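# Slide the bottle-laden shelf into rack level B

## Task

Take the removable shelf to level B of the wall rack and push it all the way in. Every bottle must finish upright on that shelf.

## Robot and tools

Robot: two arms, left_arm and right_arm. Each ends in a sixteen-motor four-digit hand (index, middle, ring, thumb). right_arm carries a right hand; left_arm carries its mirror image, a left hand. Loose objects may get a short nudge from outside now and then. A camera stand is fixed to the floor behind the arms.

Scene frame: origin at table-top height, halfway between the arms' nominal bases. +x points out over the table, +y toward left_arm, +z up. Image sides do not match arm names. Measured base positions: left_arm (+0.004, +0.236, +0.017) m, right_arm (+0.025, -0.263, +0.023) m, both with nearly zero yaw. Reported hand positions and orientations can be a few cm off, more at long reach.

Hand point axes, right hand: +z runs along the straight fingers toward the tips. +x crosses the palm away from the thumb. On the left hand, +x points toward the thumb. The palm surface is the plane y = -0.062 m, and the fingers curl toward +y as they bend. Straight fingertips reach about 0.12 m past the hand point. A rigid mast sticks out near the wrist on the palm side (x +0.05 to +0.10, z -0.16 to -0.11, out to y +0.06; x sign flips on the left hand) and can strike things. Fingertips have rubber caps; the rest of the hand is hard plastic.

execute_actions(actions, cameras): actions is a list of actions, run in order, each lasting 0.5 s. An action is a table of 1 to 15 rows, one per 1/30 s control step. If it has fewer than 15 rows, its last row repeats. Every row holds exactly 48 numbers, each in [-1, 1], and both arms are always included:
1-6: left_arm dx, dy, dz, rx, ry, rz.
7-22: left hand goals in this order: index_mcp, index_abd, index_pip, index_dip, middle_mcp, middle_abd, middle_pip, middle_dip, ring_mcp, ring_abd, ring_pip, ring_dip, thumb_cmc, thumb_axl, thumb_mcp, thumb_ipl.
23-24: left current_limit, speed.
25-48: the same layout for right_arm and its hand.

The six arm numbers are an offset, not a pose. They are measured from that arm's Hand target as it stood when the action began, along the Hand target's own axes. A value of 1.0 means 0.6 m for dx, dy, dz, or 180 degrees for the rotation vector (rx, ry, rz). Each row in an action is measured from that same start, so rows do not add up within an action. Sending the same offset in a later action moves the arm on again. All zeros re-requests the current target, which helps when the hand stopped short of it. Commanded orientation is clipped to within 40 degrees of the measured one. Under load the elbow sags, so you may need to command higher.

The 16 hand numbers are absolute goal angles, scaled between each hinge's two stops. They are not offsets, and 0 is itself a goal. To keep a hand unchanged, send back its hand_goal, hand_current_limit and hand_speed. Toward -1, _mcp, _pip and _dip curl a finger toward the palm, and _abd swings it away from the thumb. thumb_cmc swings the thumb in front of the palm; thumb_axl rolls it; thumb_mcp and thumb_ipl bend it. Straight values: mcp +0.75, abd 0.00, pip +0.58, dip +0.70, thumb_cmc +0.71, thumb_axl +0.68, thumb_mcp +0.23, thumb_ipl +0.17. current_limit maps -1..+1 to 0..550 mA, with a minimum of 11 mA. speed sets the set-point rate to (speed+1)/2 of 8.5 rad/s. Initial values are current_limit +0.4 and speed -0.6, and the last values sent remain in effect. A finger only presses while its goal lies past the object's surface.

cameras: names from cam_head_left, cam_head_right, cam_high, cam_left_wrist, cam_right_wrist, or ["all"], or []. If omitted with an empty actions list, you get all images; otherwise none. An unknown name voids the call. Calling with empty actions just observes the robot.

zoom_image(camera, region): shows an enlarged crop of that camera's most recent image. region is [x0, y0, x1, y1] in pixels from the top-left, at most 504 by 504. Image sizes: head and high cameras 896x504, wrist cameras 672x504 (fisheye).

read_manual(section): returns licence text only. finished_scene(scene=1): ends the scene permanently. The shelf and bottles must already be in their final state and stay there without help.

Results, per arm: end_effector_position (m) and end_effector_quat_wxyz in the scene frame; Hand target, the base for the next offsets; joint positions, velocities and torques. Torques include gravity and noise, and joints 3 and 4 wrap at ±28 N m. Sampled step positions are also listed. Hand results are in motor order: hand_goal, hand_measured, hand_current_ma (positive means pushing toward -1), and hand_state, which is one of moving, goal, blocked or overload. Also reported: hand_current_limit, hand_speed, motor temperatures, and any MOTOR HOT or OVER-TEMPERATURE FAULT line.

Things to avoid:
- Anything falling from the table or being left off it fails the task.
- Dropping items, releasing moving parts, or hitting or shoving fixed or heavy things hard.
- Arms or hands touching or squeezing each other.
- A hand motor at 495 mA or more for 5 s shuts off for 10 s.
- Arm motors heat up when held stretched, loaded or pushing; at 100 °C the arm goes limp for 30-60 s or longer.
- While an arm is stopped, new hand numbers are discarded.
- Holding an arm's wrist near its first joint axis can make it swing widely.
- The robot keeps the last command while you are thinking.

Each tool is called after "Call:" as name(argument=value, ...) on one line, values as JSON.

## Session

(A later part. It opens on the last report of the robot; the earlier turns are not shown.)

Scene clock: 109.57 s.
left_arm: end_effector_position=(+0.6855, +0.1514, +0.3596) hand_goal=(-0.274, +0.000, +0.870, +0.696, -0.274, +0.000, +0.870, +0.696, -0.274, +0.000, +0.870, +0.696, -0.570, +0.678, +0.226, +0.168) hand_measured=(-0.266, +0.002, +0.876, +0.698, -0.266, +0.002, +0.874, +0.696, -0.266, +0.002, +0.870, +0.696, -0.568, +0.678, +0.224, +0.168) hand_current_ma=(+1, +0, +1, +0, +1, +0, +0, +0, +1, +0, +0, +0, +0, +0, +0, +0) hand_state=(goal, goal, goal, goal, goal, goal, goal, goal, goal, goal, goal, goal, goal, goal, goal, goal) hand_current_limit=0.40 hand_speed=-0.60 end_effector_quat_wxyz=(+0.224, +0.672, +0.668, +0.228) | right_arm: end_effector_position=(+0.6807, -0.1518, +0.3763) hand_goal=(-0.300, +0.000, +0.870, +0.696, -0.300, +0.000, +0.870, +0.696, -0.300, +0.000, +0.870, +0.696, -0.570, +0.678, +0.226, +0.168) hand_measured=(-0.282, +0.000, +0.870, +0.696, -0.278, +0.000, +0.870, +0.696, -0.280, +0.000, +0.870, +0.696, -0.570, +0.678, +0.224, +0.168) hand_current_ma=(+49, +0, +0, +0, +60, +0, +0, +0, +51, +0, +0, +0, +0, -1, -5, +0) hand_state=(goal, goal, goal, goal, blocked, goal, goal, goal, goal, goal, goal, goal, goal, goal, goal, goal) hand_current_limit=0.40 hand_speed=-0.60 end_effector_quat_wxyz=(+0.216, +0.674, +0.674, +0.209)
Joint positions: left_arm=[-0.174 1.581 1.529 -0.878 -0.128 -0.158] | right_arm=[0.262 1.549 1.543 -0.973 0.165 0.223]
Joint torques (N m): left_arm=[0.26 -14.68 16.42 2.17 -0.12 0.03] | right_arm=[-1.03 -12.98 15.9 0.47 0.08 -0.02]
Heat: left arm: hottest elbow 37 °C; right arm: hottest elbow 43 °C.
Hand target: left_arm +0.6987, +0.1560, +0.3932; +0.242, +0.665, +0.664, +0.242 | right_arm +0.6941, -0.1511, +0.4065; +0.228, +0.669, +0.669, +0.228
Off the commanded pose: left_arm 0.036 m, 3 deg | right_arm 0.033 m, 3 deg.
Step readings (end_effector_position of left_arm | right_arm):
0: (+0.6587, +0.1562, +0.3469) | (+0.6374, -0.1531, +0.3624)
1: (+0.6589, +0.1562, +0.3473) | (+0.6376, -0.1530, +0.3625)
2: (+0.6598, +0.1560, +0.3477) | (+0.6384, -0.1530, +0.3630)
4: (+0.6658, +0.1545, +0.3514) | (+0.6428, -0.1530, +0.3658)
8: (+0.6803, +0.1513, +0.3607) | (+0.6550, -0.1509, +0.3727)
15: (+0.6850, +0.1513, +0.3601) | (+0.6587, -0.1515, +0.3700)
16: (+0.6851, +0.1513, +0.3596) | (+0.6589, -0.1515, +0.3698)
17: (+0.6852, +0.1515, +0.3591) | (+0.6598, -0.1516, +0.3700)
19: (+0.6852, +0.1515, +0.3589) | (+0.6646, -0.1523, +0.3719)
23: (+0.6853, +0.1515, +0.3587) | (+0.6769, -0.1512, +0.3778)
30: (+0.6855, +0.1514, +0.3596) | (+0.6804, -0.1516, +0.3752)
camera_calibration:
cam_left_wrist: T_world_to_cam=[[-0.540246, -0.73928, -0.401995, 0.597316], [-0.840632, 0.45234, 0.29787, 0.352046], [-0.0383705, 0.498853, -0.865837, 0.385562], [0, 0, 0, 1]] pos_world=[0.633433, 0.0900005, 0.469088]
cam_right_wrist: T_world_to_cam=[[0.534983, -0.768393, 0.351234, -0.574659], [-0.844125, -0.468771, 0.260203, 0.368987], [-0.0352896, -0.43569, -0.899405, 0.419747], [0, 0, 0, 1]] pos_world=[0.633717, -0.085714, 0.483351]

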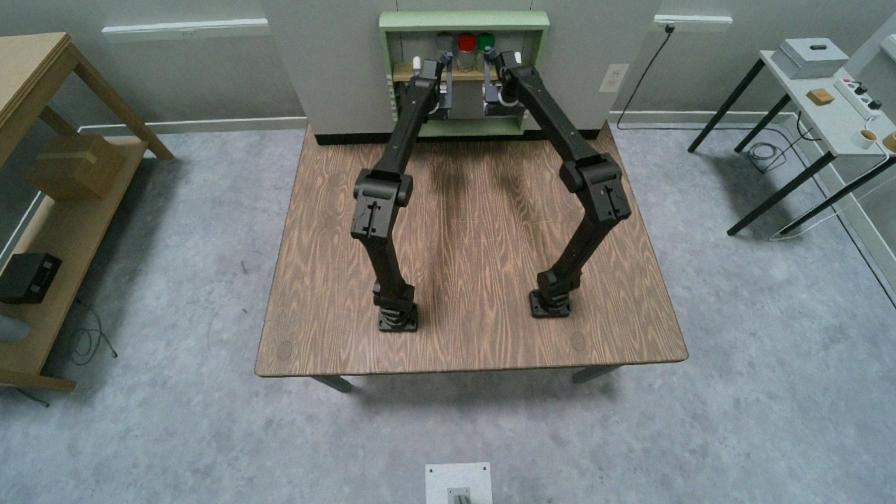

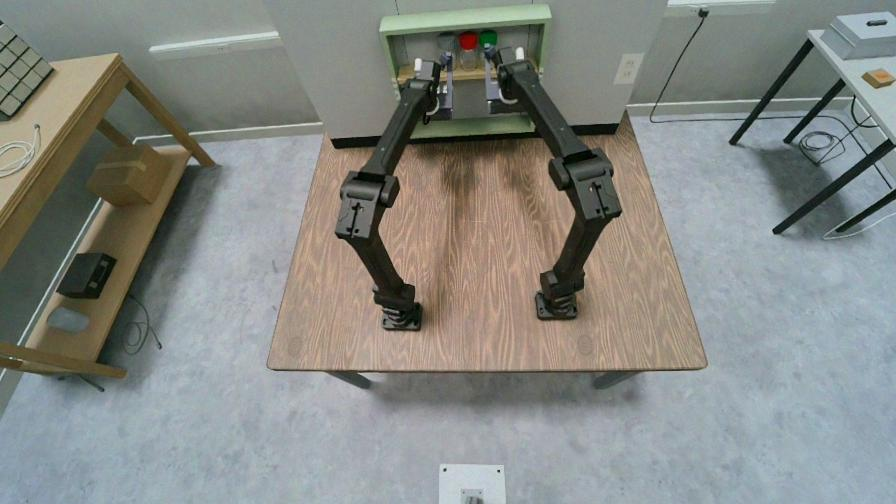

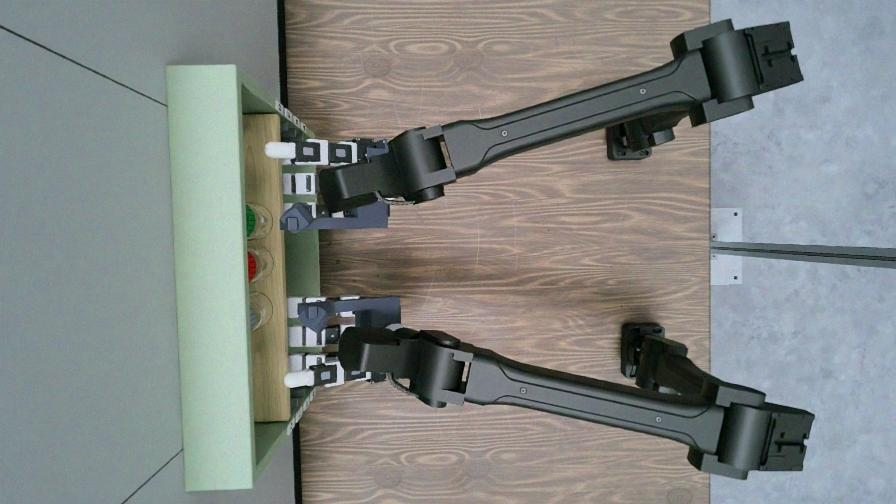

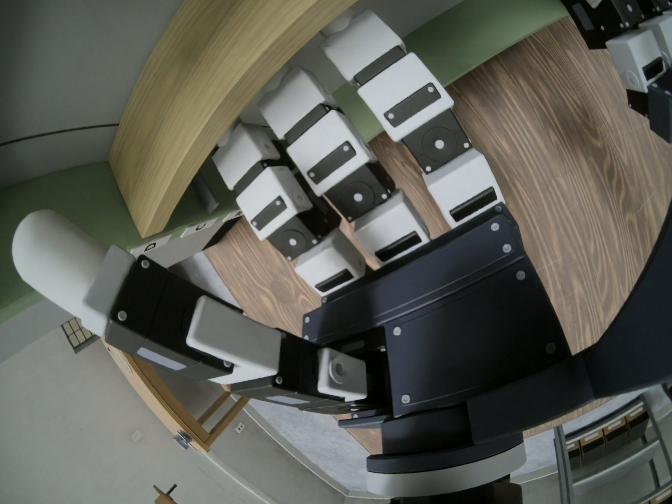

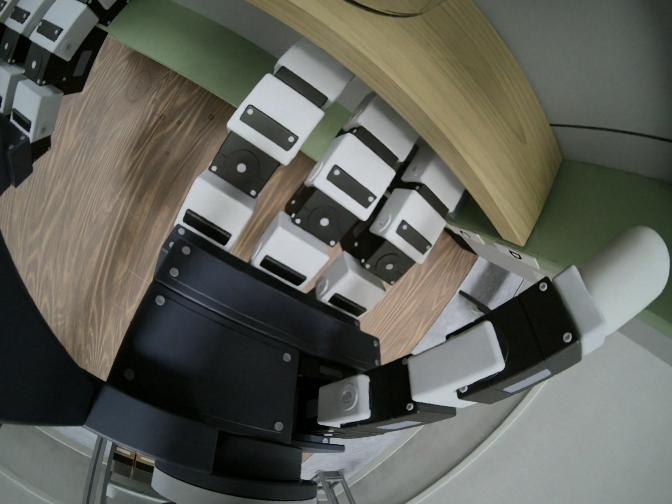

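Call:
execute_actions(actions=[[[0.0033,0.0198,0.0102,0,0,0,-0.275,0,0.869,0.696,-0.275,0,0.869,0.696,-0.275,0,0.869,0.696,-0.571,0.678,0.226,0.168,0.7,-0.6,0,0.0225,0.0173,0,0,0,-0.30,0,0.869,0.696,-0.30,0,0.869,0.696,-0.30,0,0.869,0.696,-0.571,0.678,0.226,0.168,0.7,-0.6]]], cameras=["cam_high","cam_left_wrist","cam_right_wrist","cam_head_right"])

Call:
zoom_image(camera="cam_high", region=[240, 100, 380, 420])

Call:
zoom_image(camera="cam_head_right", region=[380, 20, 560, 150])

Scene clock: 111.60 s.
left_arm: end_effector_position=(+0.6989, +0.1536, +0.3623) hand_goal=(-0.274, +0.000, +0.870, +0.696, -0.274, +0.000, +0.870, +0.696, -0.274, +0.000, +0.870, +0.696, -0.570, +0.678, +0.226, +0.168) hand_measured=(-0.266, +0.002, +0.876, +0.698, -0.266, +0.002, +0.874, +0.696, -0.266, +0.002, +0.870, +0.696, -0.568, +0.678, +0.224, +0.168) hand_current_ma=(+1, +0, +1, +0, +1, +0, +0, +0, +1, +0, +0, +0, +0, +0, +0, +0) hand_state=(goal, goal, goal, goal, goal, goal, goal, goal, goal, goal, goal, goal, goal, goal, goal, goal) hand_current_limit=0.70 hand_speed=-0.60 end_effector_quat_wxyz=(+0.224, +0.672, +0.668, +0.227) | right_arm: end_effector_position=(+0.6981, -0.1509, +0.3744) hand_goal=(-0.300, +0.000, +0.870, +0.696, -0.300, +0.000, +0.870, +0.696, -0.300, +0.000, +0.870, +0.696, -0.570, +0.678, +0.226, +0.168) hand_measured=(-0.282, +0.000, +0.870, +0.696, -0.278, +0.000, +0.870, +0.696, -0.280, +0.000, +0.870, +0.696, -0.570, +0.678, +0.224, +0.168) hand_current_ma=(+49, +0, +0, +0, +60, +0, +0, +0, +51, +0, +0, +0, +0, -1, -5, +0) hand_state=(goal, goal, goal, goal, blocked, goal, goal, goal, goal, goal, goal, goal, goal, goal, goal, goal) hand_current_limit=0.70 hand_speed=-0.60 end_effector_quat_wxyz=(+0.215, +0.674, +0.675, +0.208)
Joint positions: left_arm=[-0.165 1.615 1.576 -0.892 -0.122 -0.152] | right_arm=[0.254 1.595 1.594 -0.981 0.16 0.216]
Joint torques (N m): left_arm=[0.32 -15.27 16.35 2.14 -0.14 0.03] | right_arm=[-0.97 -13.74 16.05 0.4 0.02 -0.02]
Heat: left arm: hottest elbow 37 °C; right arm: hottest elbow 44 °C.
Hand target: left_arm +0.7117, +0.1579, +0.3961; +0.242, +0.665, +0.664, +0.242 | right_arm +0.7111, -0.1510, +0.4067; +0.228, +0.669, +0.669, +0.228
Off the commanded pose: left_arm 0.036 m, 3 deg | right_arm 0.035 m, 3 deg.
Step readings (end_effector_position of left_arm | right_arm):
0: (+0.6855, +0.1514, +0.3596) | (+0.6807, -0.1518, +0.3763)
1: (+0.6856, +0.1513, +0.3599) | (+0.6809, -0.1517, +0.3763)
2: (+0.6860, +0.1513, +0.3600) | (+0.6816, -0.1515, +0.3763)
4: (+0.6890, +0.1510, +0.3614) | (+0.6855, -0.1519, +0.3780)
8: (+0.6964, +0.1523, +0.3644) | (+0.6946, -0.1502, +0.3800)
15: (+0.6987, +0.1538, +0.3617) | (+0.6980, -0.1506, +0.3739)
camera_calibration:
cam_left_wrist: T_world_to_cam=[[-0.540173, -0.739859, -0.401026, 0.60691], [-0.840646, 0.452261, 0.297949, 0.361544], [-0.0390717, 0.498065, -0.866259, 0.388132], [0, 0, 0, 1]] pos_world=[0.646932, 0.0922001, 0.471888]
cam_right_wrist: T_world_to_cam=[[0.536736, -0.767769, 0.349922, -0.583205], [-0.842895, -0.469237, 0.263334, 0.382382], [-0.0379837, -0.436288, -0.899005, 0.420651], [0, 0, 0, 1]] pos_world=[0.651313, -0.0848145, 0.481549]
Images, in order (width x height): cam_head_right 896x504, cam_high 896x504, cam_left_wrist 672x504, cam_right_wrist 672x504.

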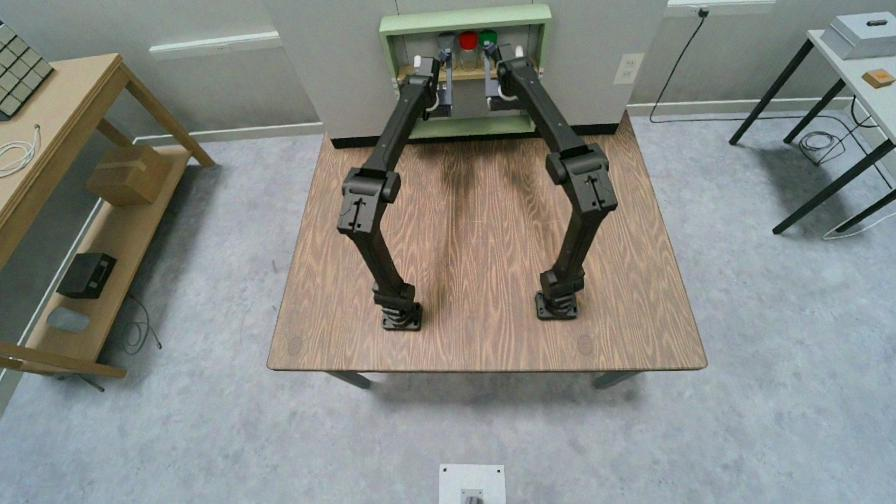

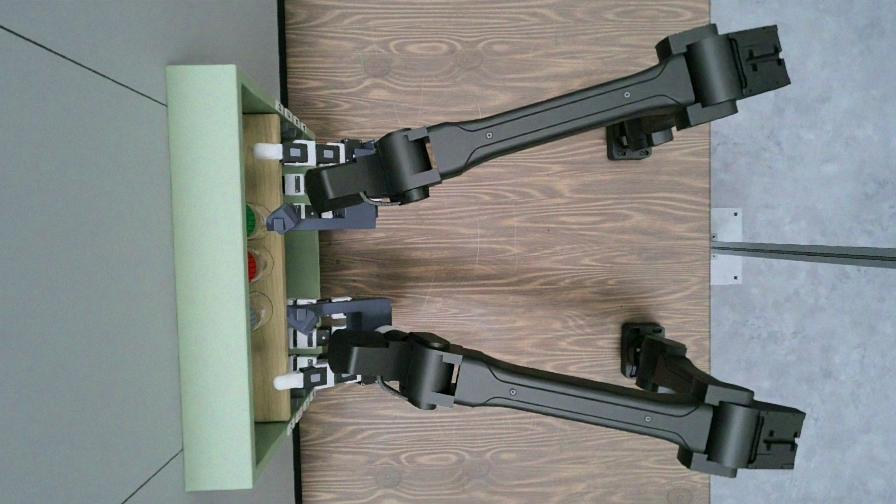

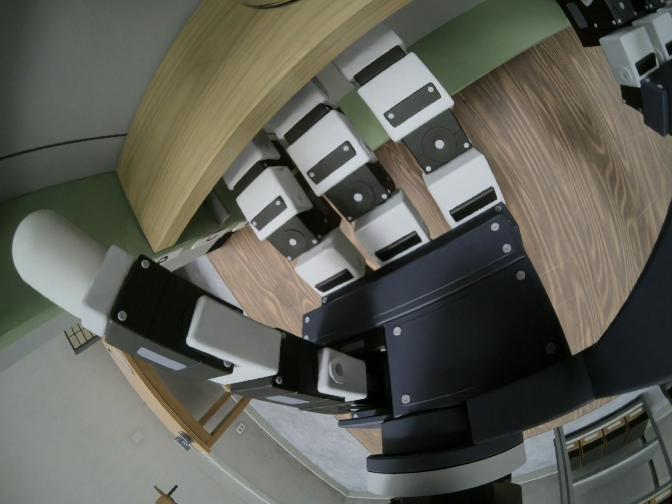

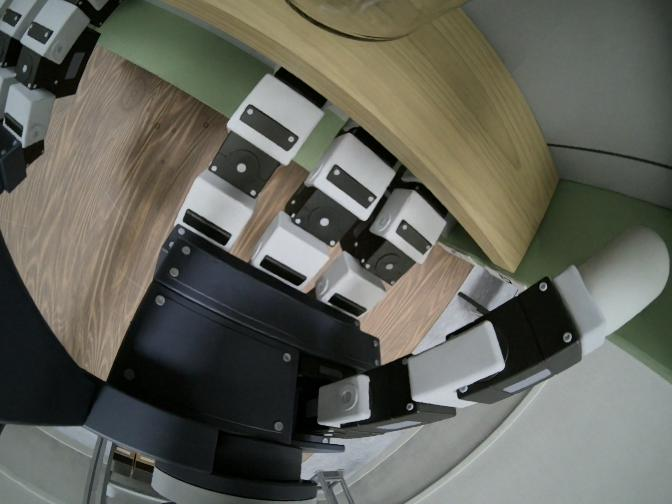

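Scaled by 1.575.

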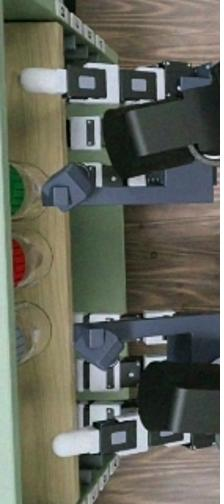

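Scaled by 2.800.

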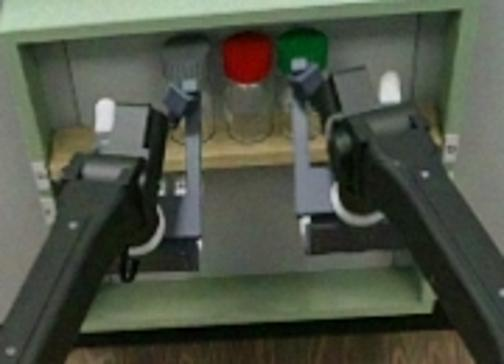

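Call:
execute_actions(actions=[[[0,0.0064,-0.0077,0,0,0,-0.275,0,0.869,0.696,-0.275,0,0.869,0.696,-0.275,0,0.869,0.696,-0.571,0.678,0.226,0.168,0.7,-0.6,0,0.0061,-0.0079,0,0,0,-0.30,0,0.869,0.696,-0.30,0,0.869,0.696,-0.30,0,0.869,0.696,-0.571,0.678,0.226,0.168,0.7,-0.6]]])

Scene clock: 113.33 s.
left_arm: end_effector_position=(+0.6993, +0.1535, +0.3686) hand_goal=(-0.274, +0.000, +0.870, +0.696, -0.274, +0.000, +0.870, +0.696, -0.274, +0.000, +0.870, +0.696, -0.570, +0.678, +0.226, +0.168) hand_measured=(-0.266, +0.002, +0.876, +0.698, -0.266, +0.002, +0.874, +0.696, -0.266, +0.002, +0.870, +0.696, -0.568, +0.678, +0.224, +0.168) hand_current_ma=(+1, +0, +1, +0, +1, +0, +0, +0, +1, +0, +0, +0, +0, +0, +0, +0) hand_state=(goal, goal, goal, goal, goal, goal, goal, goal, goal, goal, goal, goal, goal, goal, goal, goal) hand_current_limit=0.70 hand_speed=-0.60 end_effector_quat_wxyz=(+0.224, +0.672, +0.668, +0.228) | right_arm: end_effector_position=(+0.6986, -0.1507, +0.3821) hand_goal=(-0.300, +0.000, +0.870, +0.696, -0.300, +0.000, +0.870, +0.696, -0.300, +0.000, +0.870, +0.696, -0.570, +0.678, +0.226, +0.168) hand_measured=(-0.282, +0.000, +0.870, +0.696, -0.278, +0.000, +0.870, +0.696, -0.280, +0.000, +0.870, +0.696, -0.570, +0.678, +0.224, +0.168) hand_current_ma=(+49, +0, +0, +0, +60, +0, +0, +0, +51, +0, +0, +0, +0, -1, -5, +0) hand_state=(goal, goal, goal, goal, blocked, goal, goal, goal, goal, goal, goal, goal, goal, goal, goal, goal) hand_current_limit=0.70 hand_speed=-0.60 end_effector_quat_wxyz=(+0.216, +0.674, +0.675, +0.209)
Joint positions: left_arm=[-0.165 1.615 1.593 -0.908 -0.122 -0.152] | right_arm=[0.254 1.595 1.613 -0.996 0.16 0.216]
Joint torques (N m): left_arm=[0.26 -15.21 16.4 2.26 -0.13 0.03] | right_arm=[-0.85 -13.51 15.95 0.42 0.02 -0.04]
Heat: left arm: hottest elbow 37 °C; right arm: hottest elbow 44 °C.
Hand target: left_arm +0.7116, +0.1580, +0.4020; +0.242, +0.665, +0.664, +0.242 | right_arm +0.7113, -0.1510, +0.4125; +0.228, +0.669, +0.669, +0.228
Off the commanded pose: left_arm 0.036 m, 3 deg | right_arm 0.033 m, 3 deg.
Step readings (end_effector_position of left_arm | right_arm):
0: (+0.6989, +0.1536, +0.3623) | (+0.6982, -0.1509, +0.3749)
1: (+0.6989, +0.1536, +0.3623) | (+0.6982, -0.1509, +0.3749)
2: (+0.6988, +0.1536, +0.3624) | (+0.6981, -0.1509, +0.3752)
4: (+0.6986, +0.1536, +0.3629) | (+0.6979, -0.1509, +0.3757)
8: (+0.6991, +0.1535, +0.3664) | (+0.6982, -0.1508, +0.3793)
15: (+0.6995, +0.1534, +0.3689) | (+0.6987, -0.1507, +0.3823)

Call:
execute_actions(actions=[[[0,0.0032,-0.0038,0,0,0,-0.275,0,0.869,0.696,-0.275,0,0.869,0.696,-0.275,0,0.869,0.696,-0.571,0.678,0.226,0.168,0.7,-0.6,0,0.003,-0.004,0,0,0,-0.30,0,0.869,0.696,-0.30,0,0.869,0.696,-0.30,0,0.869,0.696,-0.571,0.678,0.226,0.168,0.7,-0.6]]], cameras=["cam_left_wrist","cam_right_wrist"])

Scene clock: 114.47 s.
left_arm: end_effector_position=(+0.6995, +0.1534, +0.3715) hand_goal=(-0.274, +0.000, +0.870, +0.696, -0.274, +0.000, +0.870, +0.696, -0.274, +0.000, +0.870, +0.696, -0.570, +0.678, +0.226, +0.168) hand_measured=(-0.266, +0.002, +0.876, +0.698, -0.266, +0.002, +0.874, +0.696, -0.266, +0.002, +0.870, +0.696, -0.568, +0.678, +0.224, +0.168) hand_current_ma=(+1, +0, +1, +0, +1, +0, +0, +0, +1, +0, +0, +0, +0, +0, +0, +0) hand_state=(goal, goal, goal, goal, goal, goal, goal, goal, goal, goal, goal, goal, goal, goal, goal, goal) hand_current_limit=0.70 hand_speed=-0.60 end_effector_quat_wxyz=(+0.224, +0.672, +0.668, +0.228) | right_arm: end_effector_position=(+0.6985, -0.1507, +0.3852) hand_goal=(-0.300, +0.000, +0.870, +0.696, -0.300, +0.000, +0.870, +0.696, -0.300, +0.000, +0.870, +0.696, -0.570, +0.678, +0.226, +0.168) hand_measured=(-0.282, +0.000, +0.870, +0.696, -0.278, +0.000, +0.870, +0.696, -0.280, +0.000, +0.870, +0.696, -0.570, +0.678, +0.224, +0.168) hand_current_ma=(+49, +0, +0, +0, +60, +0, +0, +0, +51, +0, +0, +0, +0, -1, -5, +0) hand_state=(goal, goal, goal, goal, blocked, goal, goal, goal, goal, goal, goal, goal, goal, goal, goal, goal) hand_current_limit=0.70 hand_speed=-0.60 end_effector_quat_wxyz=(+0.216, +0.674, +0.675, +0.209)
Joint positions: left_arm=[-0.165 1.615 1.601 -0.915 -0.122 -0.152] | right_arm=[0.254 1.595 1.621 -1.004 0.16 0.216]
Joint torques (N m): left_arm=[0.21 -15.38 16.43 2.14 -0.13 0.04] | right_arm=[-0.85 -13.98 16.01 0.43 0.05 -0.02]
Heat: left arm: hottest elbow 37 °C; right arm: hottest elbow 44 °C.
Hand target: left_arm +0.7117, +0.1580, +0.4050; +0.242, +0.665, +0.664, +0.242 | right_arm +0.7112, -0.1510, +0.4155; +0.228, +0.669, +0.669, +0.228
Off the commanded pose: left_arm 0.036 m, 3 deg | right_arm 0.033 m, 3 deg.
Step readings (end_effector_position of left_arm | right_arm):
0: (+0.6993, +0.1535, +0.3686) | (+0.6986, -0.1507, +0.3821)
1: (+0.6993, +0.1535, +0.3686) | (+0.6986, -0.1507, +0.3821)
2: (+0.6992, +0.1535, +0.3685) | (+0.6985, -0.1507, +0.3820)
4: (+0.6992, +0.1535, +0.3686) | (+0.6983, -0.1508, +0.3821)
8: (+0.6993, +0.1535, +0.3700) | (+0.6983, -0.1508, +0.3835)
15: (+0.6996, +0.1534, +0.3716) | (+0.6986, -0.1507, +0.3853)
camera_calibration:
cam_left_wrist: T_world_to_cam=[[-0.540057, -0.739898, -0.40111, 0.610818], [-0.840735, 0.45232, 0.29761, 0.359568], [-0.0387714, 0.497953, -0.866337, 0.396028], [0, 0, 0, 1]] pos_world=[0.647532, 0.0921, 0.481087]
cam_right_wrist: T_world_to_cam=[[0.535931, -0.767811, 0.351061, -0.587022], [-0.843528, -0.469648, 0.260559, 0.381527], [-0.0351851, -0.435772, -0.899369, 0.428723], [0, 0, 0, 1]] pos_world=[0.651517, -0.0847135, 0.49225]
Images, in order (width x height): cam_left_wrist 672x504, cam_right_wrist 672x504.

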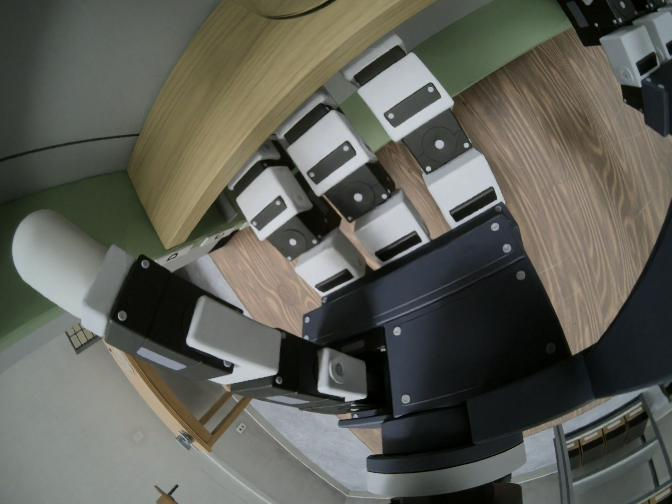

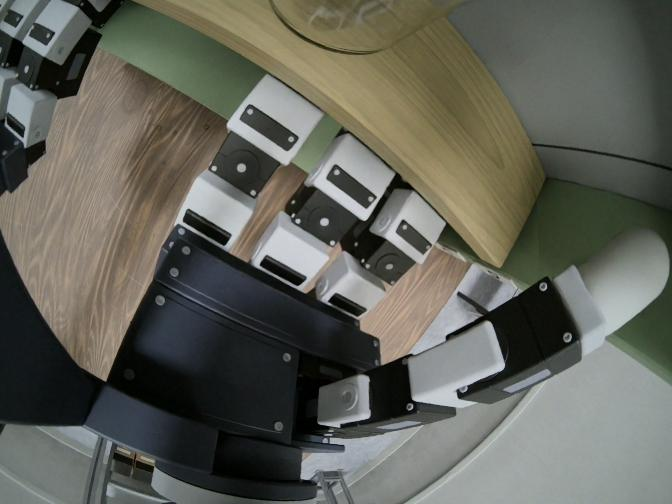

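Call:
execute_actions(actions=[[[0,0.0043,-0.0051,0,0,0,-0.275,0,0.869,0.696,-0.275,0,0.869,0.696,-0.275,0,0.869,0.696,-0.571,0.678,0.226,0.168,0.7,-0.6,0,0.003,-0.004,0,0,0,-0.30,0,0.869,0.696,-0.30,0,0.869,0.696,-0.30,0,0.869,0.696,-0.571,0.678,0.226,0.168,0.7,-0.6]]])

Scene clock: 116.10 s.
left_arm: end_effector_position=(+0.6998, +0.1534, +0.3758) hand_goal=(-0.274, +0.000, +0.870, +0.696, -0.274, +0.000, +0.870, +0.696, -0.274, +0.000, +0.870, +0.696, -0.570, +0.678, +0.226, +0.168) hand_measured=(-0.266, +0.002, +0.876, +0.698, -0.266, +0.002, +0.874, +0.696, -0.266, +0.002, +0.870, +0.696, -0.568, +0.678, +0.224, +0.168) hand_current_ma=(+1, +0, +1, +0, +1, +0, +0, +0, +1, +0, +0, +0, +0, +0, +0, +0) hand_state=(goal, goal, goal, goal, goal, goal, goal, goal, goal, goal, goal, goal, goal, goal, goal, goal) hand_current_limit=0.70 hand_speed=-0.60 end_effector_quat_wxyz=(+0.225, +0.672, +0.668, +0.228) | right_arm: end_effector_position=(+0.6985, -0.1507, +0.3885) hand_goal=(-0.300, +0.000, +0.870, +0.696, -0.300, +0.000, +0.870, +0.696, -0.300, +0.000, +0.870, +0.696, -0.570, +0.678, +0.226, +0.168) hand_measured=(-0.282, +0.000, +0.870, +0.696, -0.278, +0.000, +0.870, +0.696, -0.280, +0.000, +0.870, +0.696, -0.570, +0.678, +0.224, +0.168) hand_current_ma=(+49, +0, +0, +0, +60, +0, +0, +0, +51, +0, +0, +0, +0, -1, -5, +0) hand_state=(goal, goal, goal, goal, blocked, goal, goal, goal, goal, goal, goal, goal, goal, goal, goal, goal) hand_current_limit=0.70 hand_speed=-0.60 end_effector_quat_wxyz=(+0.216, +0.674, +0.675, +0.209)
Joint positions: left_arm=[-0.165 1.616 1.612 -0.926 -0.122 -0.152] | right_arm=[0.254 1.595 1.629 -1.012 0.16 0.216]
Joint torques (N m): left_arm=[0.21 -15.21 16.39 2.14 -0.14 0.03] | right_arm=[-0.56 -13.57 16.08 0.46 0.04 -0.03]
Heat: left arm: hottest elbow 37 °C; right arm: hottest elbow 44 °C.
Hand target: left_arm +0.7117, +0.1580, +0.4091; +0.242, +0.665, +0.664, +0.242 | right_arm +0.7111, -0.1510, +0.4184; +0.228, +0.669, +0.669, +0.228
Off the commanded pose: left_arm 0.036 m, 3 deg | right_arm 0.033 m, 3 deg.
Step readings (end_effector_position of left_arm | right_arm):
0: (+0.6995, +0.1534, +0.3714) | (+0.6985, -0.1507, +0.3852)
1: (+0.6995, +0.1534, +0.3714) | (+0.6985, -0.1507, +0.3851)
2: (+0.6995, +0.1534, +0.3716) | (+0.6984, -0.1508, +0.3851)
4: (+0.6993, +0.1535, +0.3719) | (+0.6982, -0.1508, +0.3854)
8: (+0.6995, +0.1534, +0.3740) | (+0.6983, -0.1508, +0.3870)
15: (+0.6999, +0.1534, +0.3759) | (+0.6986, -0.1507, +0.3886)

Call:
execute_actions(actions=[[[0,0.0032,-0.0038,0,0,0,-0.275,0,0.869,0.696,-0.275,0,0.869,0.696,-0.275,0,0.869,0.696,-0.571,0.678,0.226,0.168,0.7,-0.6,0,0.003,-0.004,0,0,0,-0.30,0,0.869,0.696,-0.30,0,0.869,0.696,-0.30,0,0.869,0.696,-0.571,0.678,0.226,0.168,0.7,-0.6]]], cameras=["cam_left_wrist","cam_right_wrist","cam_head_right"])

Call:
zoom_image(camera="cam_head_right", region=[380, 20, 560, 150])

Call:
zoom_image(camera="cam_left_wrist", region=[120, 60, 460, 300])

Call:
zoom_image(camera="cam_right_wrist", region=[220, 40, 560, 300])

Scene clock: 117.60 s.
left_arm: end_effector_position=(+0.6996, +0.1534, +0.3776) hand_goal=(-0.274, +0.000, +0.870, +0.696, -0.274, +0.000, +0.870, +0.696, -0.274, +0.000, +0.870, +0.696, -0.570, +0.678, +0.226, +0.168) hand_measured=(-0.264, +0.002, +0.876, +0.698, -0.266, +0.002, +0.874, +0.696, -0.266, +0.002, +0.870, +0.696, -0.568, +0.678, +0.224, +0.168) hand_current_ma=(+2, +0, +1, +0, +1, +0, +0, +0, +1, +0, +0, +0, +0, +0, +0, +0) hand_state=(goal, goal, goal, goal, goal, goal, goal, goal, goal, goal, goal, goal, goal, goal, goal, goal) hand_current_limit=0.70 hand_speed=-0.60 end_effector_quat_wxyz=(+0.224, +0.672, +0.668, +0.227) | right_arm: end_effector_position=(+0.6981, -0.1507, +0.3904) hand_goal=(-0.300, +0.000, +0.870, +0.696, -0.300, +0.000, +0.870, +0.696, -0.300, +0.000, +0.870, +0.696, -0.570, +0.678, +0.226, +0.168) hand_measured=(-0.282, +0.000, +0.872, +0.696, -0.278, +0.000, +0.870, +0.696, -0.280, +0.000, +0.870, +0.696, -0.570, +0.678, +0.224, +0.168) hand_current_ma=(+49, +0, +2, +0, +60, +0, +0, +0, +51, +0, +0, +0, +0, -1, -5, +0) hand_state=(goal, goal, goal, goal, blocked, goal, goal, goal, goal, goal, goal, goal, goal, goal, goal, goal) hand_current_limit=0.70 hand_speed=-0.60 end_effector_quat_wxyz=(+0.216, +0.674, +0.675, +0.209)
Joint positions: left_arm=[-0.165 1.616 1.619 -0.934 -0.122 -0.152] | right_arm=[0.254 1.595 1.635 -1.02 0.159 0.216]
Joint torques (N m): left_arm=[0.09 -15.21 16.54 2.17 -0.13 0.03] | right_arm=[-0.67 -13.51 16.14 0.44 0.06 -0.03]
Heat: left arm: hottest elbow 37 °C; right arm: hottest elbow 45 °C.
Hand target: left_arm +0.7116, +0.1580, +0.4120; +0.242, +0.665, +0.664, +0.242 | right_arm +0.7110, -0.1510, +0.4216; +0.228, +0.669, +0.669, +0.228
Off the commanded pose: left_arm 0.037 m, 3 deg | right_arm 0.034 m, 3 deg.
Step readings (end_effector_position of left_arm | right_arm):
0: (+0.6998, +0.1534, +0.3758) | (+0.6985, -0.1507, +0.3885)
1: (+0.6998, +0.1534, +0.3758) | (+0.6985, -0.1507, +0.3885)
2: (+0.6997, +0.1534, +0.3757) | (+0.6984, -0.1508, +0.3886)
4: (+0.6995, +0.1534, +0.3760) | (+0.6982, -0.1508, +0.3887)
8: (+0.6997, +0.1534, +0.3774) | (+0.6983, -0.1507, +0.3905)
15: (+0.6996, +0.1534, +0.3777) | (+0.6981, -0.1507, +0.3904)
camera_calibration:
cam_left_wrist: T_world_to_cam=[[-0.540745, -0.739777, -0.400405, 0.61343], [-0.840217, 0.452164, 0.299303, 0.356789], [-0.0403688, 0.498274, -0.866079, 0.402337], [0, 0, 0, 1]] pos_world=[0.647732, 0.0920001, 0.487288]
cam_right_wrist: T_world_to_cam=[[0.536816, -0.767671, 0.350013, -0.588763], [-0.84291, -0.470046, 0.261838, 0.378819], [-0.0364835, -0.435589, -0.899406, 0.434358], [0, 0, 0, 1]] pos_world=[0.651215, -0.084713, 0.49755]
Images, in order (width x height): cam_head_right 896x504, cam_left_wrist 672x504, cam_right_wrist 672x504.

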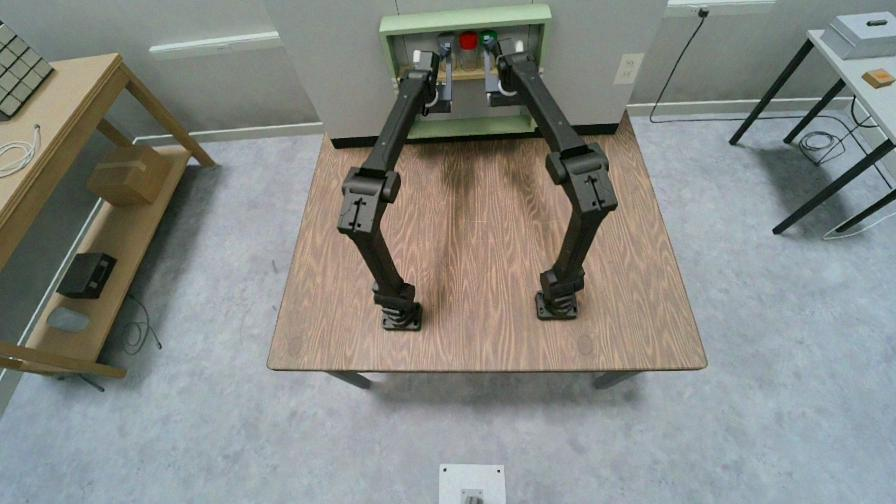

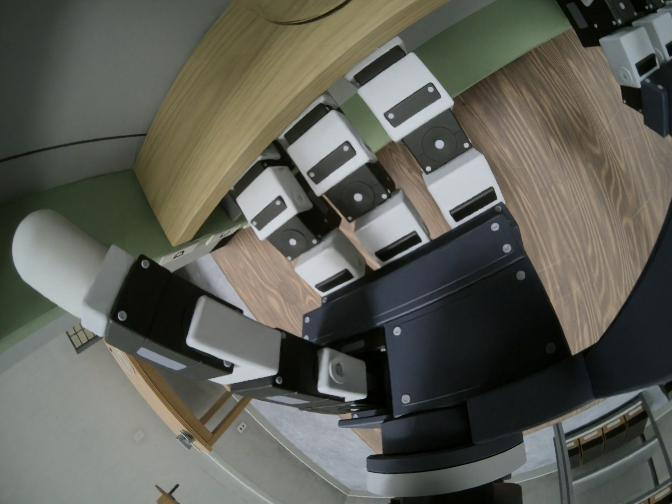

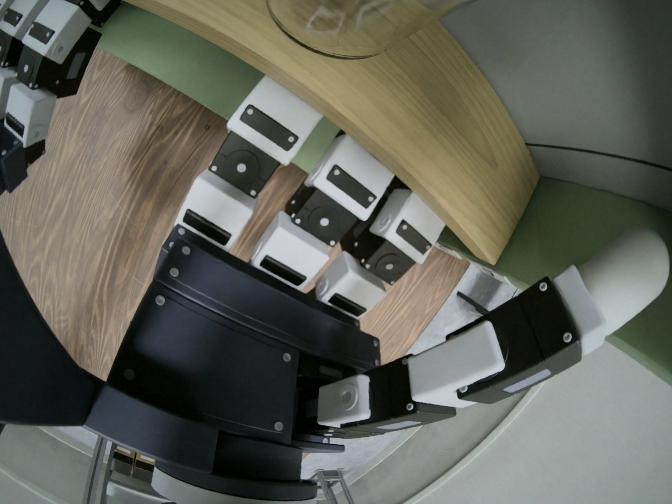

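Scaled by 2.800.

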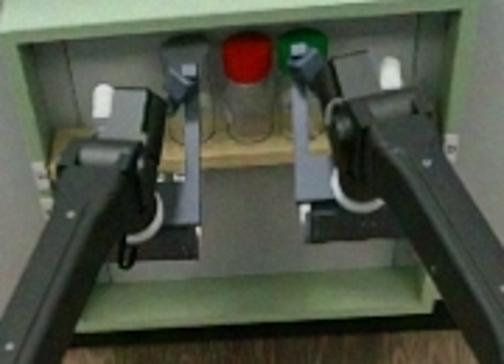

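Scaled by 1.482 from the camera's 672x504 image, which has a finer 960x720 frame.

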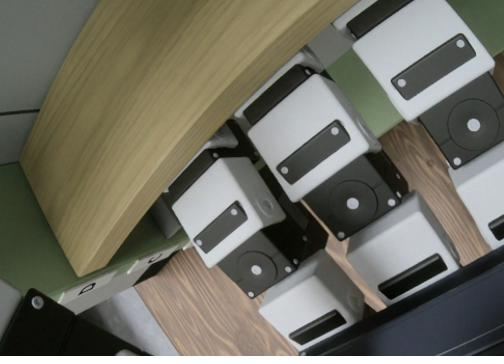

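Scaled by 1.482 from the camera's 672x504 image, which has a finer 960x720 frame.

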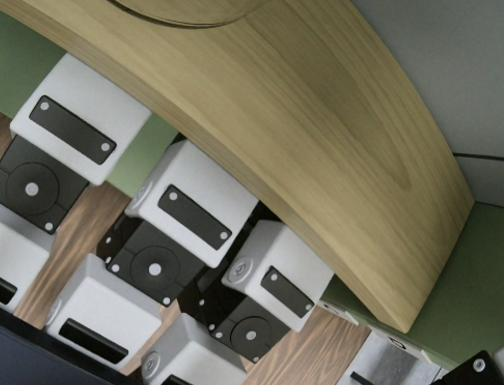

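Call:
execute_actions(actions=[[[0,0.0096,0.0145,0,0,0,-0.275,0,0.869,0.696,-0.275,0,0.869,0.696,-0.275,0,0.869,0.696,-0.571,0.678,0.226,0.168,0.7,-0.6,0,0,0,0,0,0,-0.30,0,0.869,0.696,-0.30,0,0.869,0.696,-0.30,0,0.869,0.696,-0.571,0.678,0.226,0.168,0.7,-0.6]]], cameras=["cam_left_wrist","cam_high"])

Call:
zoom_image(camera="cam_high", region=[240, 100, 380, 420])

Scene clock: 119.10 s.
left_arm: end_effector_position=(+0.7093, +0.1527, +0.3724) hand_goal=(-0.274, +0.000, +0.870, +0.696, -0.274, +0.000, +0.870, +0.696, -0.274, +0.000, +0.870, +0.696, -0.570, +0.678, +0.226, +0.168) hand_measured=(-0.264, +0.002, +0.876, +0.698, -0.266, +0.002, +0.874, +0.696, -0.266, +0.002, +0.870, +0.696, -0.568, +0.678, +0.224, +0.168) hand_current_ma=(+2, +0, +1, +0, +2, +0, +0, +0, +1, +0, +0, +0, +0, +0, +0, +0) hand_state=(goal, goal, goal, goal, goal, goal, goal, goal, goal, goal, goal, goal, goal, goal, goal, goal) hand_current_limit=0.70 hand_speed=-0.60 end_effector_quat_wxyz=(+0.222, +0.673, +0.669, +0.226) | right_arm: end_effector_position=(+0.6981, -0.1507, +0.3904) hand_goal=(-0.300, +0.000, +0.870, +0.696, -0.300, +0.000, +0.870, +0.696, -0.300, +0.000, +0.870, +0.696, -0.570, +0.678, +0.226, +0.168) hand_measured=(-0.282, +0.000, +0.872, +0.696, -0.278, +0.000, +0.870, +0.696, -0.280, +0.000, +0.870, +0.696, -0.570, +0.678, +0.224, +0.168) hand_current_ma=(+49, +0, +2, +0, +60, +0, +0, +0, +51, +0, +0, +0, +0, -1, -5, +0) hand_state=(goal, goal, goal, goal, blocked, goal, goal, goal, goal, goal, goal, goal, goal, goal, goal, goal) hand_current_limit=0.70 hand_speed=-0.60 end_effector_quat_wxyz=(+0.216, +0.674, +0.675, +0.209)
Joint positions: left_arm=[-0.163 1.644 1.642 -0.935 -0.12 -0.149] | right_arm=[0.254 1.595 1.635 -1.02 0.159 0.216]
Joint torques (N m): left_arm=[0.38 -15.74 16.58 2.25 -0.11 0.04] | right_arm=[-1.08 -13.63 16.25 0.47 0.08 -0.04]
Heat: left arm: hottest elbow 38 °C; right arm: hottest elbow 45 °C.
Hand target: left_arm +0.7217, +0.1578, +0.4090; +0.242, +0.665, +0.664, +0.242 | right_arm +0.7110, -0.1510, +0.4216; +0.228, +0.669, +0.669, +0.228
Off the commanded pose: left_arm 0.039 m, 3 deg | right_arm 0.034 m, 3 deg.
Step readings (end_effector_position of left_arm | right_arm):
0: (+0.6996, +0.1534, +0.3776) | (+0.6981, -0.1507, +0.3904)
1: (+0.6996, +0.1534, +0.3778) | (+0.6981, -0.1507, +0.3904)
2: (+0.7000, +0.1533, +0.3777) | (+0.6981, -0.1507, +0.3904)
4: (+0.7021, +0.1528, +0.3778) | (+0.6981, -0.1507, +0.3904)
8: (+0.7073, +0.1524, +0.3763) | (+0.6981, -0.1507, +0.3904)
15: (+0.7093, +0.1527, +0.3724) | (+0.6981, -0.1507, +0.3904)
camera_calibration:
cam_left_wrist: T_world_to_cam=[[-0.543181, -0.73907, -0.398409, 0.616982], [-0.838427, 0.452222, 0.304196, 0.363757], [-0.0446528, 0.49927, -0.865295, 0.401173], [0, 0, 0, 1]] pos_world=[0.65803, 0.0912006, 0.48229]
Images, in order (width x height): cam_high 896x504, cam_left_wrist 672x504.

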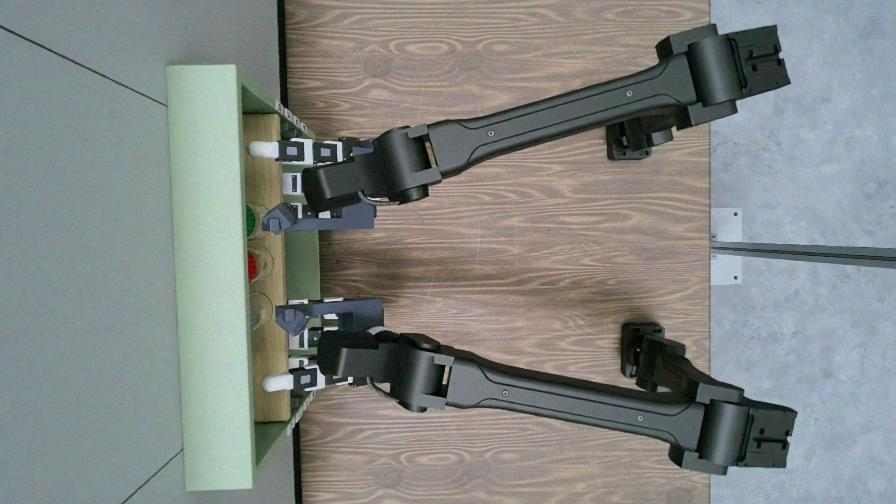

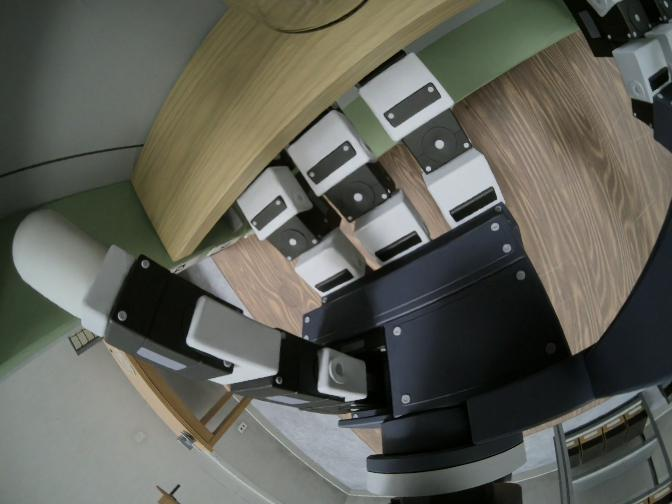

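Scaled by 1.575.

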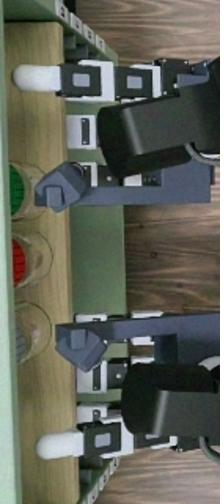

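Call:
zoom_image(camera="cam_left_wrist", region=[120, 60, 460, 300])

Scaled by 1.482 from the camera's 672x504 image, which has a finer 960x720 frame.

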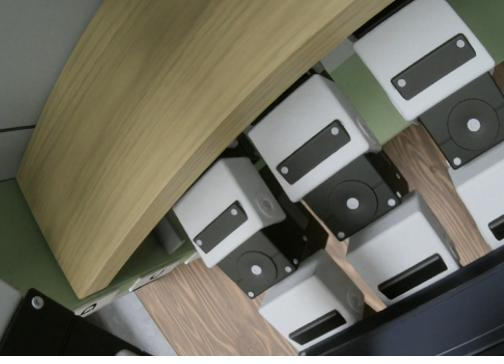

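Call:
execute_actions(actions=[[[0,0.0064,-0.0077,0,0,0,-0.275,0,0.869,0.696,-0.275,0,0.869,0.696,-0.275,0,0.869,0.696,-0.571,0.678,-0.17,0.114,0.7,-0.7,0,0,0,0,0,0,-0.30,0,0.869,0.696,-0.30,0,0.869,0.696,-0.30,0,0.869,0.696,-0.571,0.678,-0.17,0.114,0.7,-0.7]],[[0,0,0,0,0,0,-0.275,0,0.869,0.696,-0.275,0,0.869,0.696,-0.275,0,0.869,0.696,-0.571,0.678,-0.17,0.114,0.7,-0.7,0,0,0,0,0,0,-0.30,0,0.869,0.696,-0.30,0,0.869,0.696,-0.30,0,0.869,0.696,-0.571,0.678,-0.17,0.114,0.7,-0.7]]], cameras=["all"])

Call:
zoom_image(camera="cam_high", region=[240, 100, 380, 420])

Call:
zoom_image(camera="cam_head_right", region=[380, 20, 560, 150])

Scene clock: 124.70 s.
left_arm: end_effector_position=(+0.7096, +0.1526, +0.3784) hand_goal=(-0.274, +0.000, +0.870, +0.696, -0.274, +0.000, +0.870, +0.696, -0.274, +0.000, +0.870, +0.696, -0.570, +0.678, -0.170, +0.114) hand_measured=(-0.260, +0.002, +0.876, +0.698, -0.264, +0.002, +0.874, +0.696, -0.266, +0.002, +0.870, +0.696, -0.568, +0.678, -0.172, +0.114) hand_current_ma=(+3, +0, +1, +0, +2, +0, +0, +0, +1, +0, +0, +0, +0, +0, +0, +0) hand_state=(goal, goal, goal, goal, goal, goal, goal, goal, goal, goal, goal, goal, goal, goal, goal, goal) hand_current_limit=0.70 hand_speed=-0.70 end_effector_quat_wxyz=(+0.222, +0.673, +0.668, +0.226) | right_arm: end_effector_position=(+0.6981, -0.1507, +0.3904) hand_goal=(-0.300, +0.000, +0.870, +0.696, -0.300, +0.000, +0.870, +0.696, -0.300, +0.000, +0.870, +0.696, -0.570, +0.678, -0.170, +0.114) hand_measured=(-0.282, +0.000, +0.872, +0.696, -0.278, +0.000, +0.870, +0.696, -0.280, +0.000, +0.870, +0.696, -0.570, +0.678, -0.172, +0.114) hand_current_ma=(+49, +0, +2, +0, +60, +0, +0, +0, +51, +0, +0, +0, +0, -1, -4, +1) hand_state=(goal, goal, goal, goal, blocked, goal, goal, goal, goal, goal, goal, goal, goal, goal, goal, goal) hand_current_limit=0.70 hand_speed=-0.70 end_effector_quat_wxyz=(+0.216, +0.674, +0.675, +0.209)
Joint positions: left_arm=[-0.163 1.644 1.658 -0.949 -0.12 -0.149] | right_arm=[0.254 1.595 1.635 -1.02 0.159 0.216]
Joint torques (N m): left_arm=[0.26 -15.79 16.69 2.25 -0.14 0.04] | right_arm=[-0.97 -13.68 16.24 0.38 0.07 -0.03]
Heat: left arm: hottest elbow 38 °C; right arm: hottest elbow 46 °C.
Hand target: left_arm +0.7216, +0.1578, +0.4152; +0.242, +0.665, +0.664, +0.242 | right_arm +0.7110, -0.1510, +0.4216; +0.228, +0.669, +0.669, +0.228
Off the commanded pose: left_arm 0.039 m, 3 deg | right_arm 0.034 m, 3 deg.
Step readings (end_effector_position of left_arm | right_arm):
0: (+0.7093, +0.1527, +0.3724) | (+0.6981, -0.1507, +0.3904)
1: (+0.7093, +0.1527, +0.3724) | (+0.6981, -0.1507, +0.3904)
2: (+0.7093, +0.1527, +0.3727) | (+0.6981, -0.1507, +0.3904)
4: (+0.7094, +0.1527, +0.3741) | (+0.6981, -0.1507, +0.3904)
8: (+0.7099, +0.1525, +0.3781) | (+0.6981, -0.1507, +0.3904)
15: (+0.7096, +0.1526, +0.3784) | (+0.6981, -0.1507, +0.3904)
16: (+0.7096, +0.1526, +0.3783) | (+0.6981, -0.1507, +0.3904)
17: (+0.7096, +0.1526, +0.3783) | (+0.6981, -0.1507, +0.3904)
19: (+0.7095, +0.1526, +0.3782) | (+0.6981, -0.1507, +0.3904)
23: (+0.7096, +0.1526, +0.3784) | (+0.6981, -0.1507, +0.3904)
30: (+0.7096, +0.1526, +0.3784) | (+0.6981, -0.1507, +0.3904)
camera_calibration:
cam_left_wrist: T_world_to_cam=[[-0.542916, -0.739127, -0.398665, 0.619383], [-0.838657, 0.452576, 0.303034, 0.362703], [-0.0435541, 0.498865, -0.865584, 0.405823], [0, 0, 0, 1]] pos_world=[0.658131, 0.0912005, 0.48829]
cam_right_wrist: T_world_to_cam=[[0.536816, -0.767671, 0.350013, -0.588763], [-0.84291, -0.470046, 0.261838, 0.378819], [-0.0364835, -0.435589, -0.899406, 0.434358], [0, 0, 0, 1]] pos_world=[0.651215, -0.084713, 0.49755]

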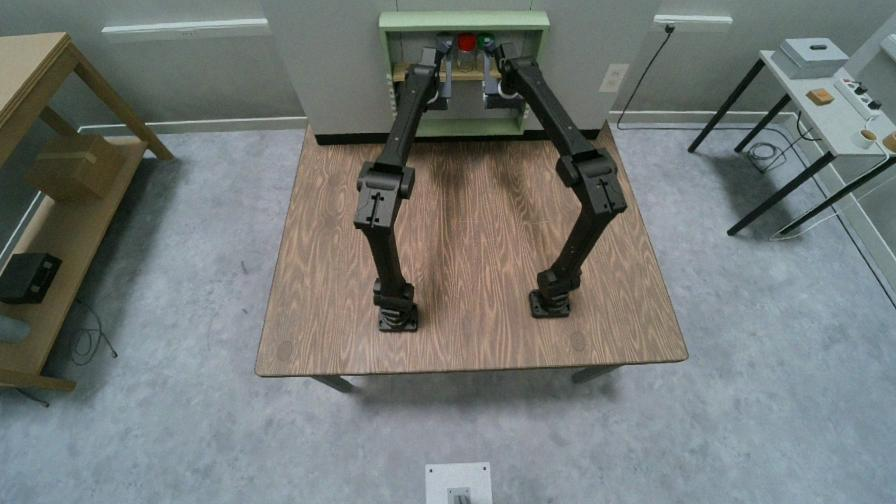

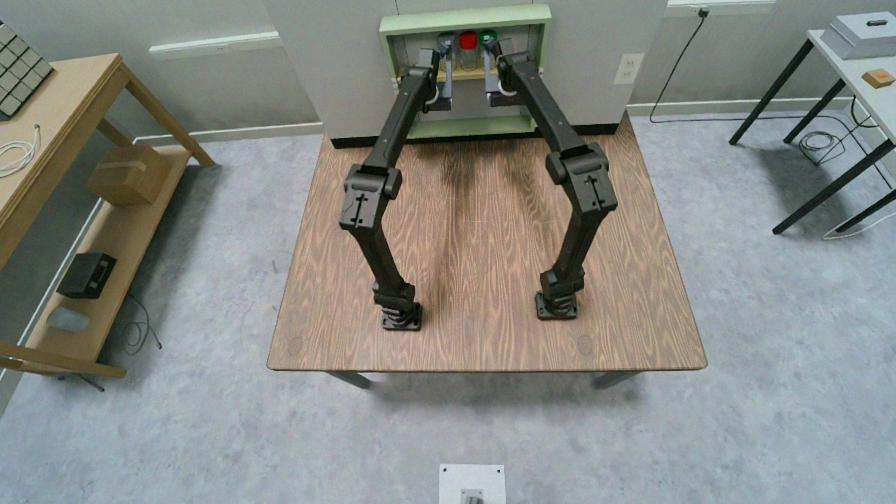

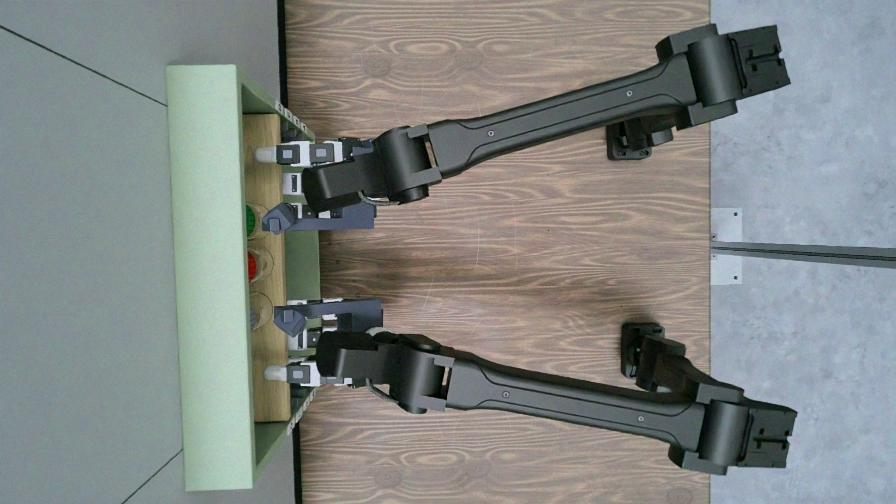

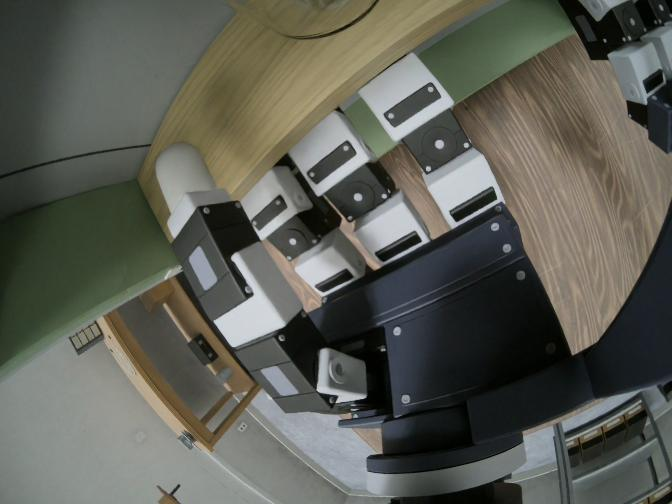

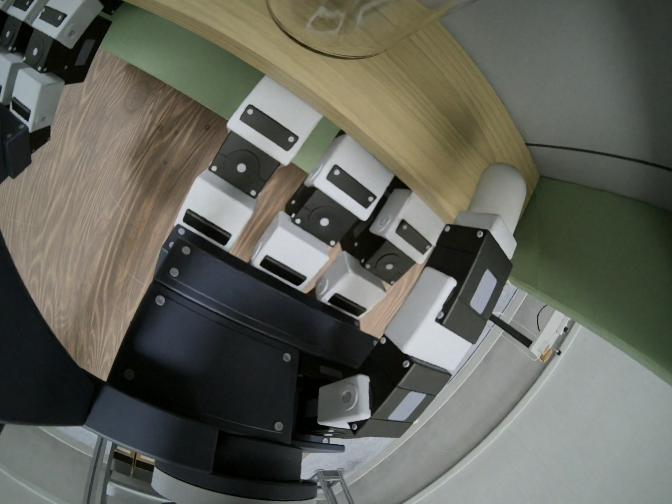

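Scaled by 1.575.

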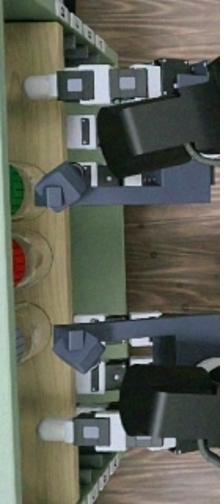

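Scaled by 2.800.

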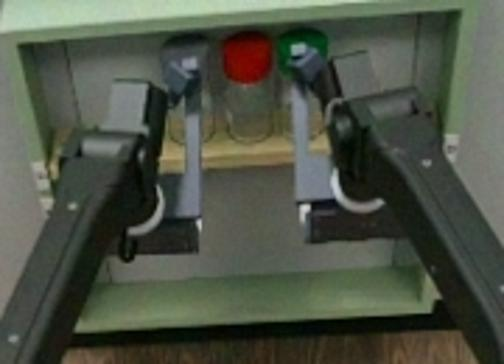

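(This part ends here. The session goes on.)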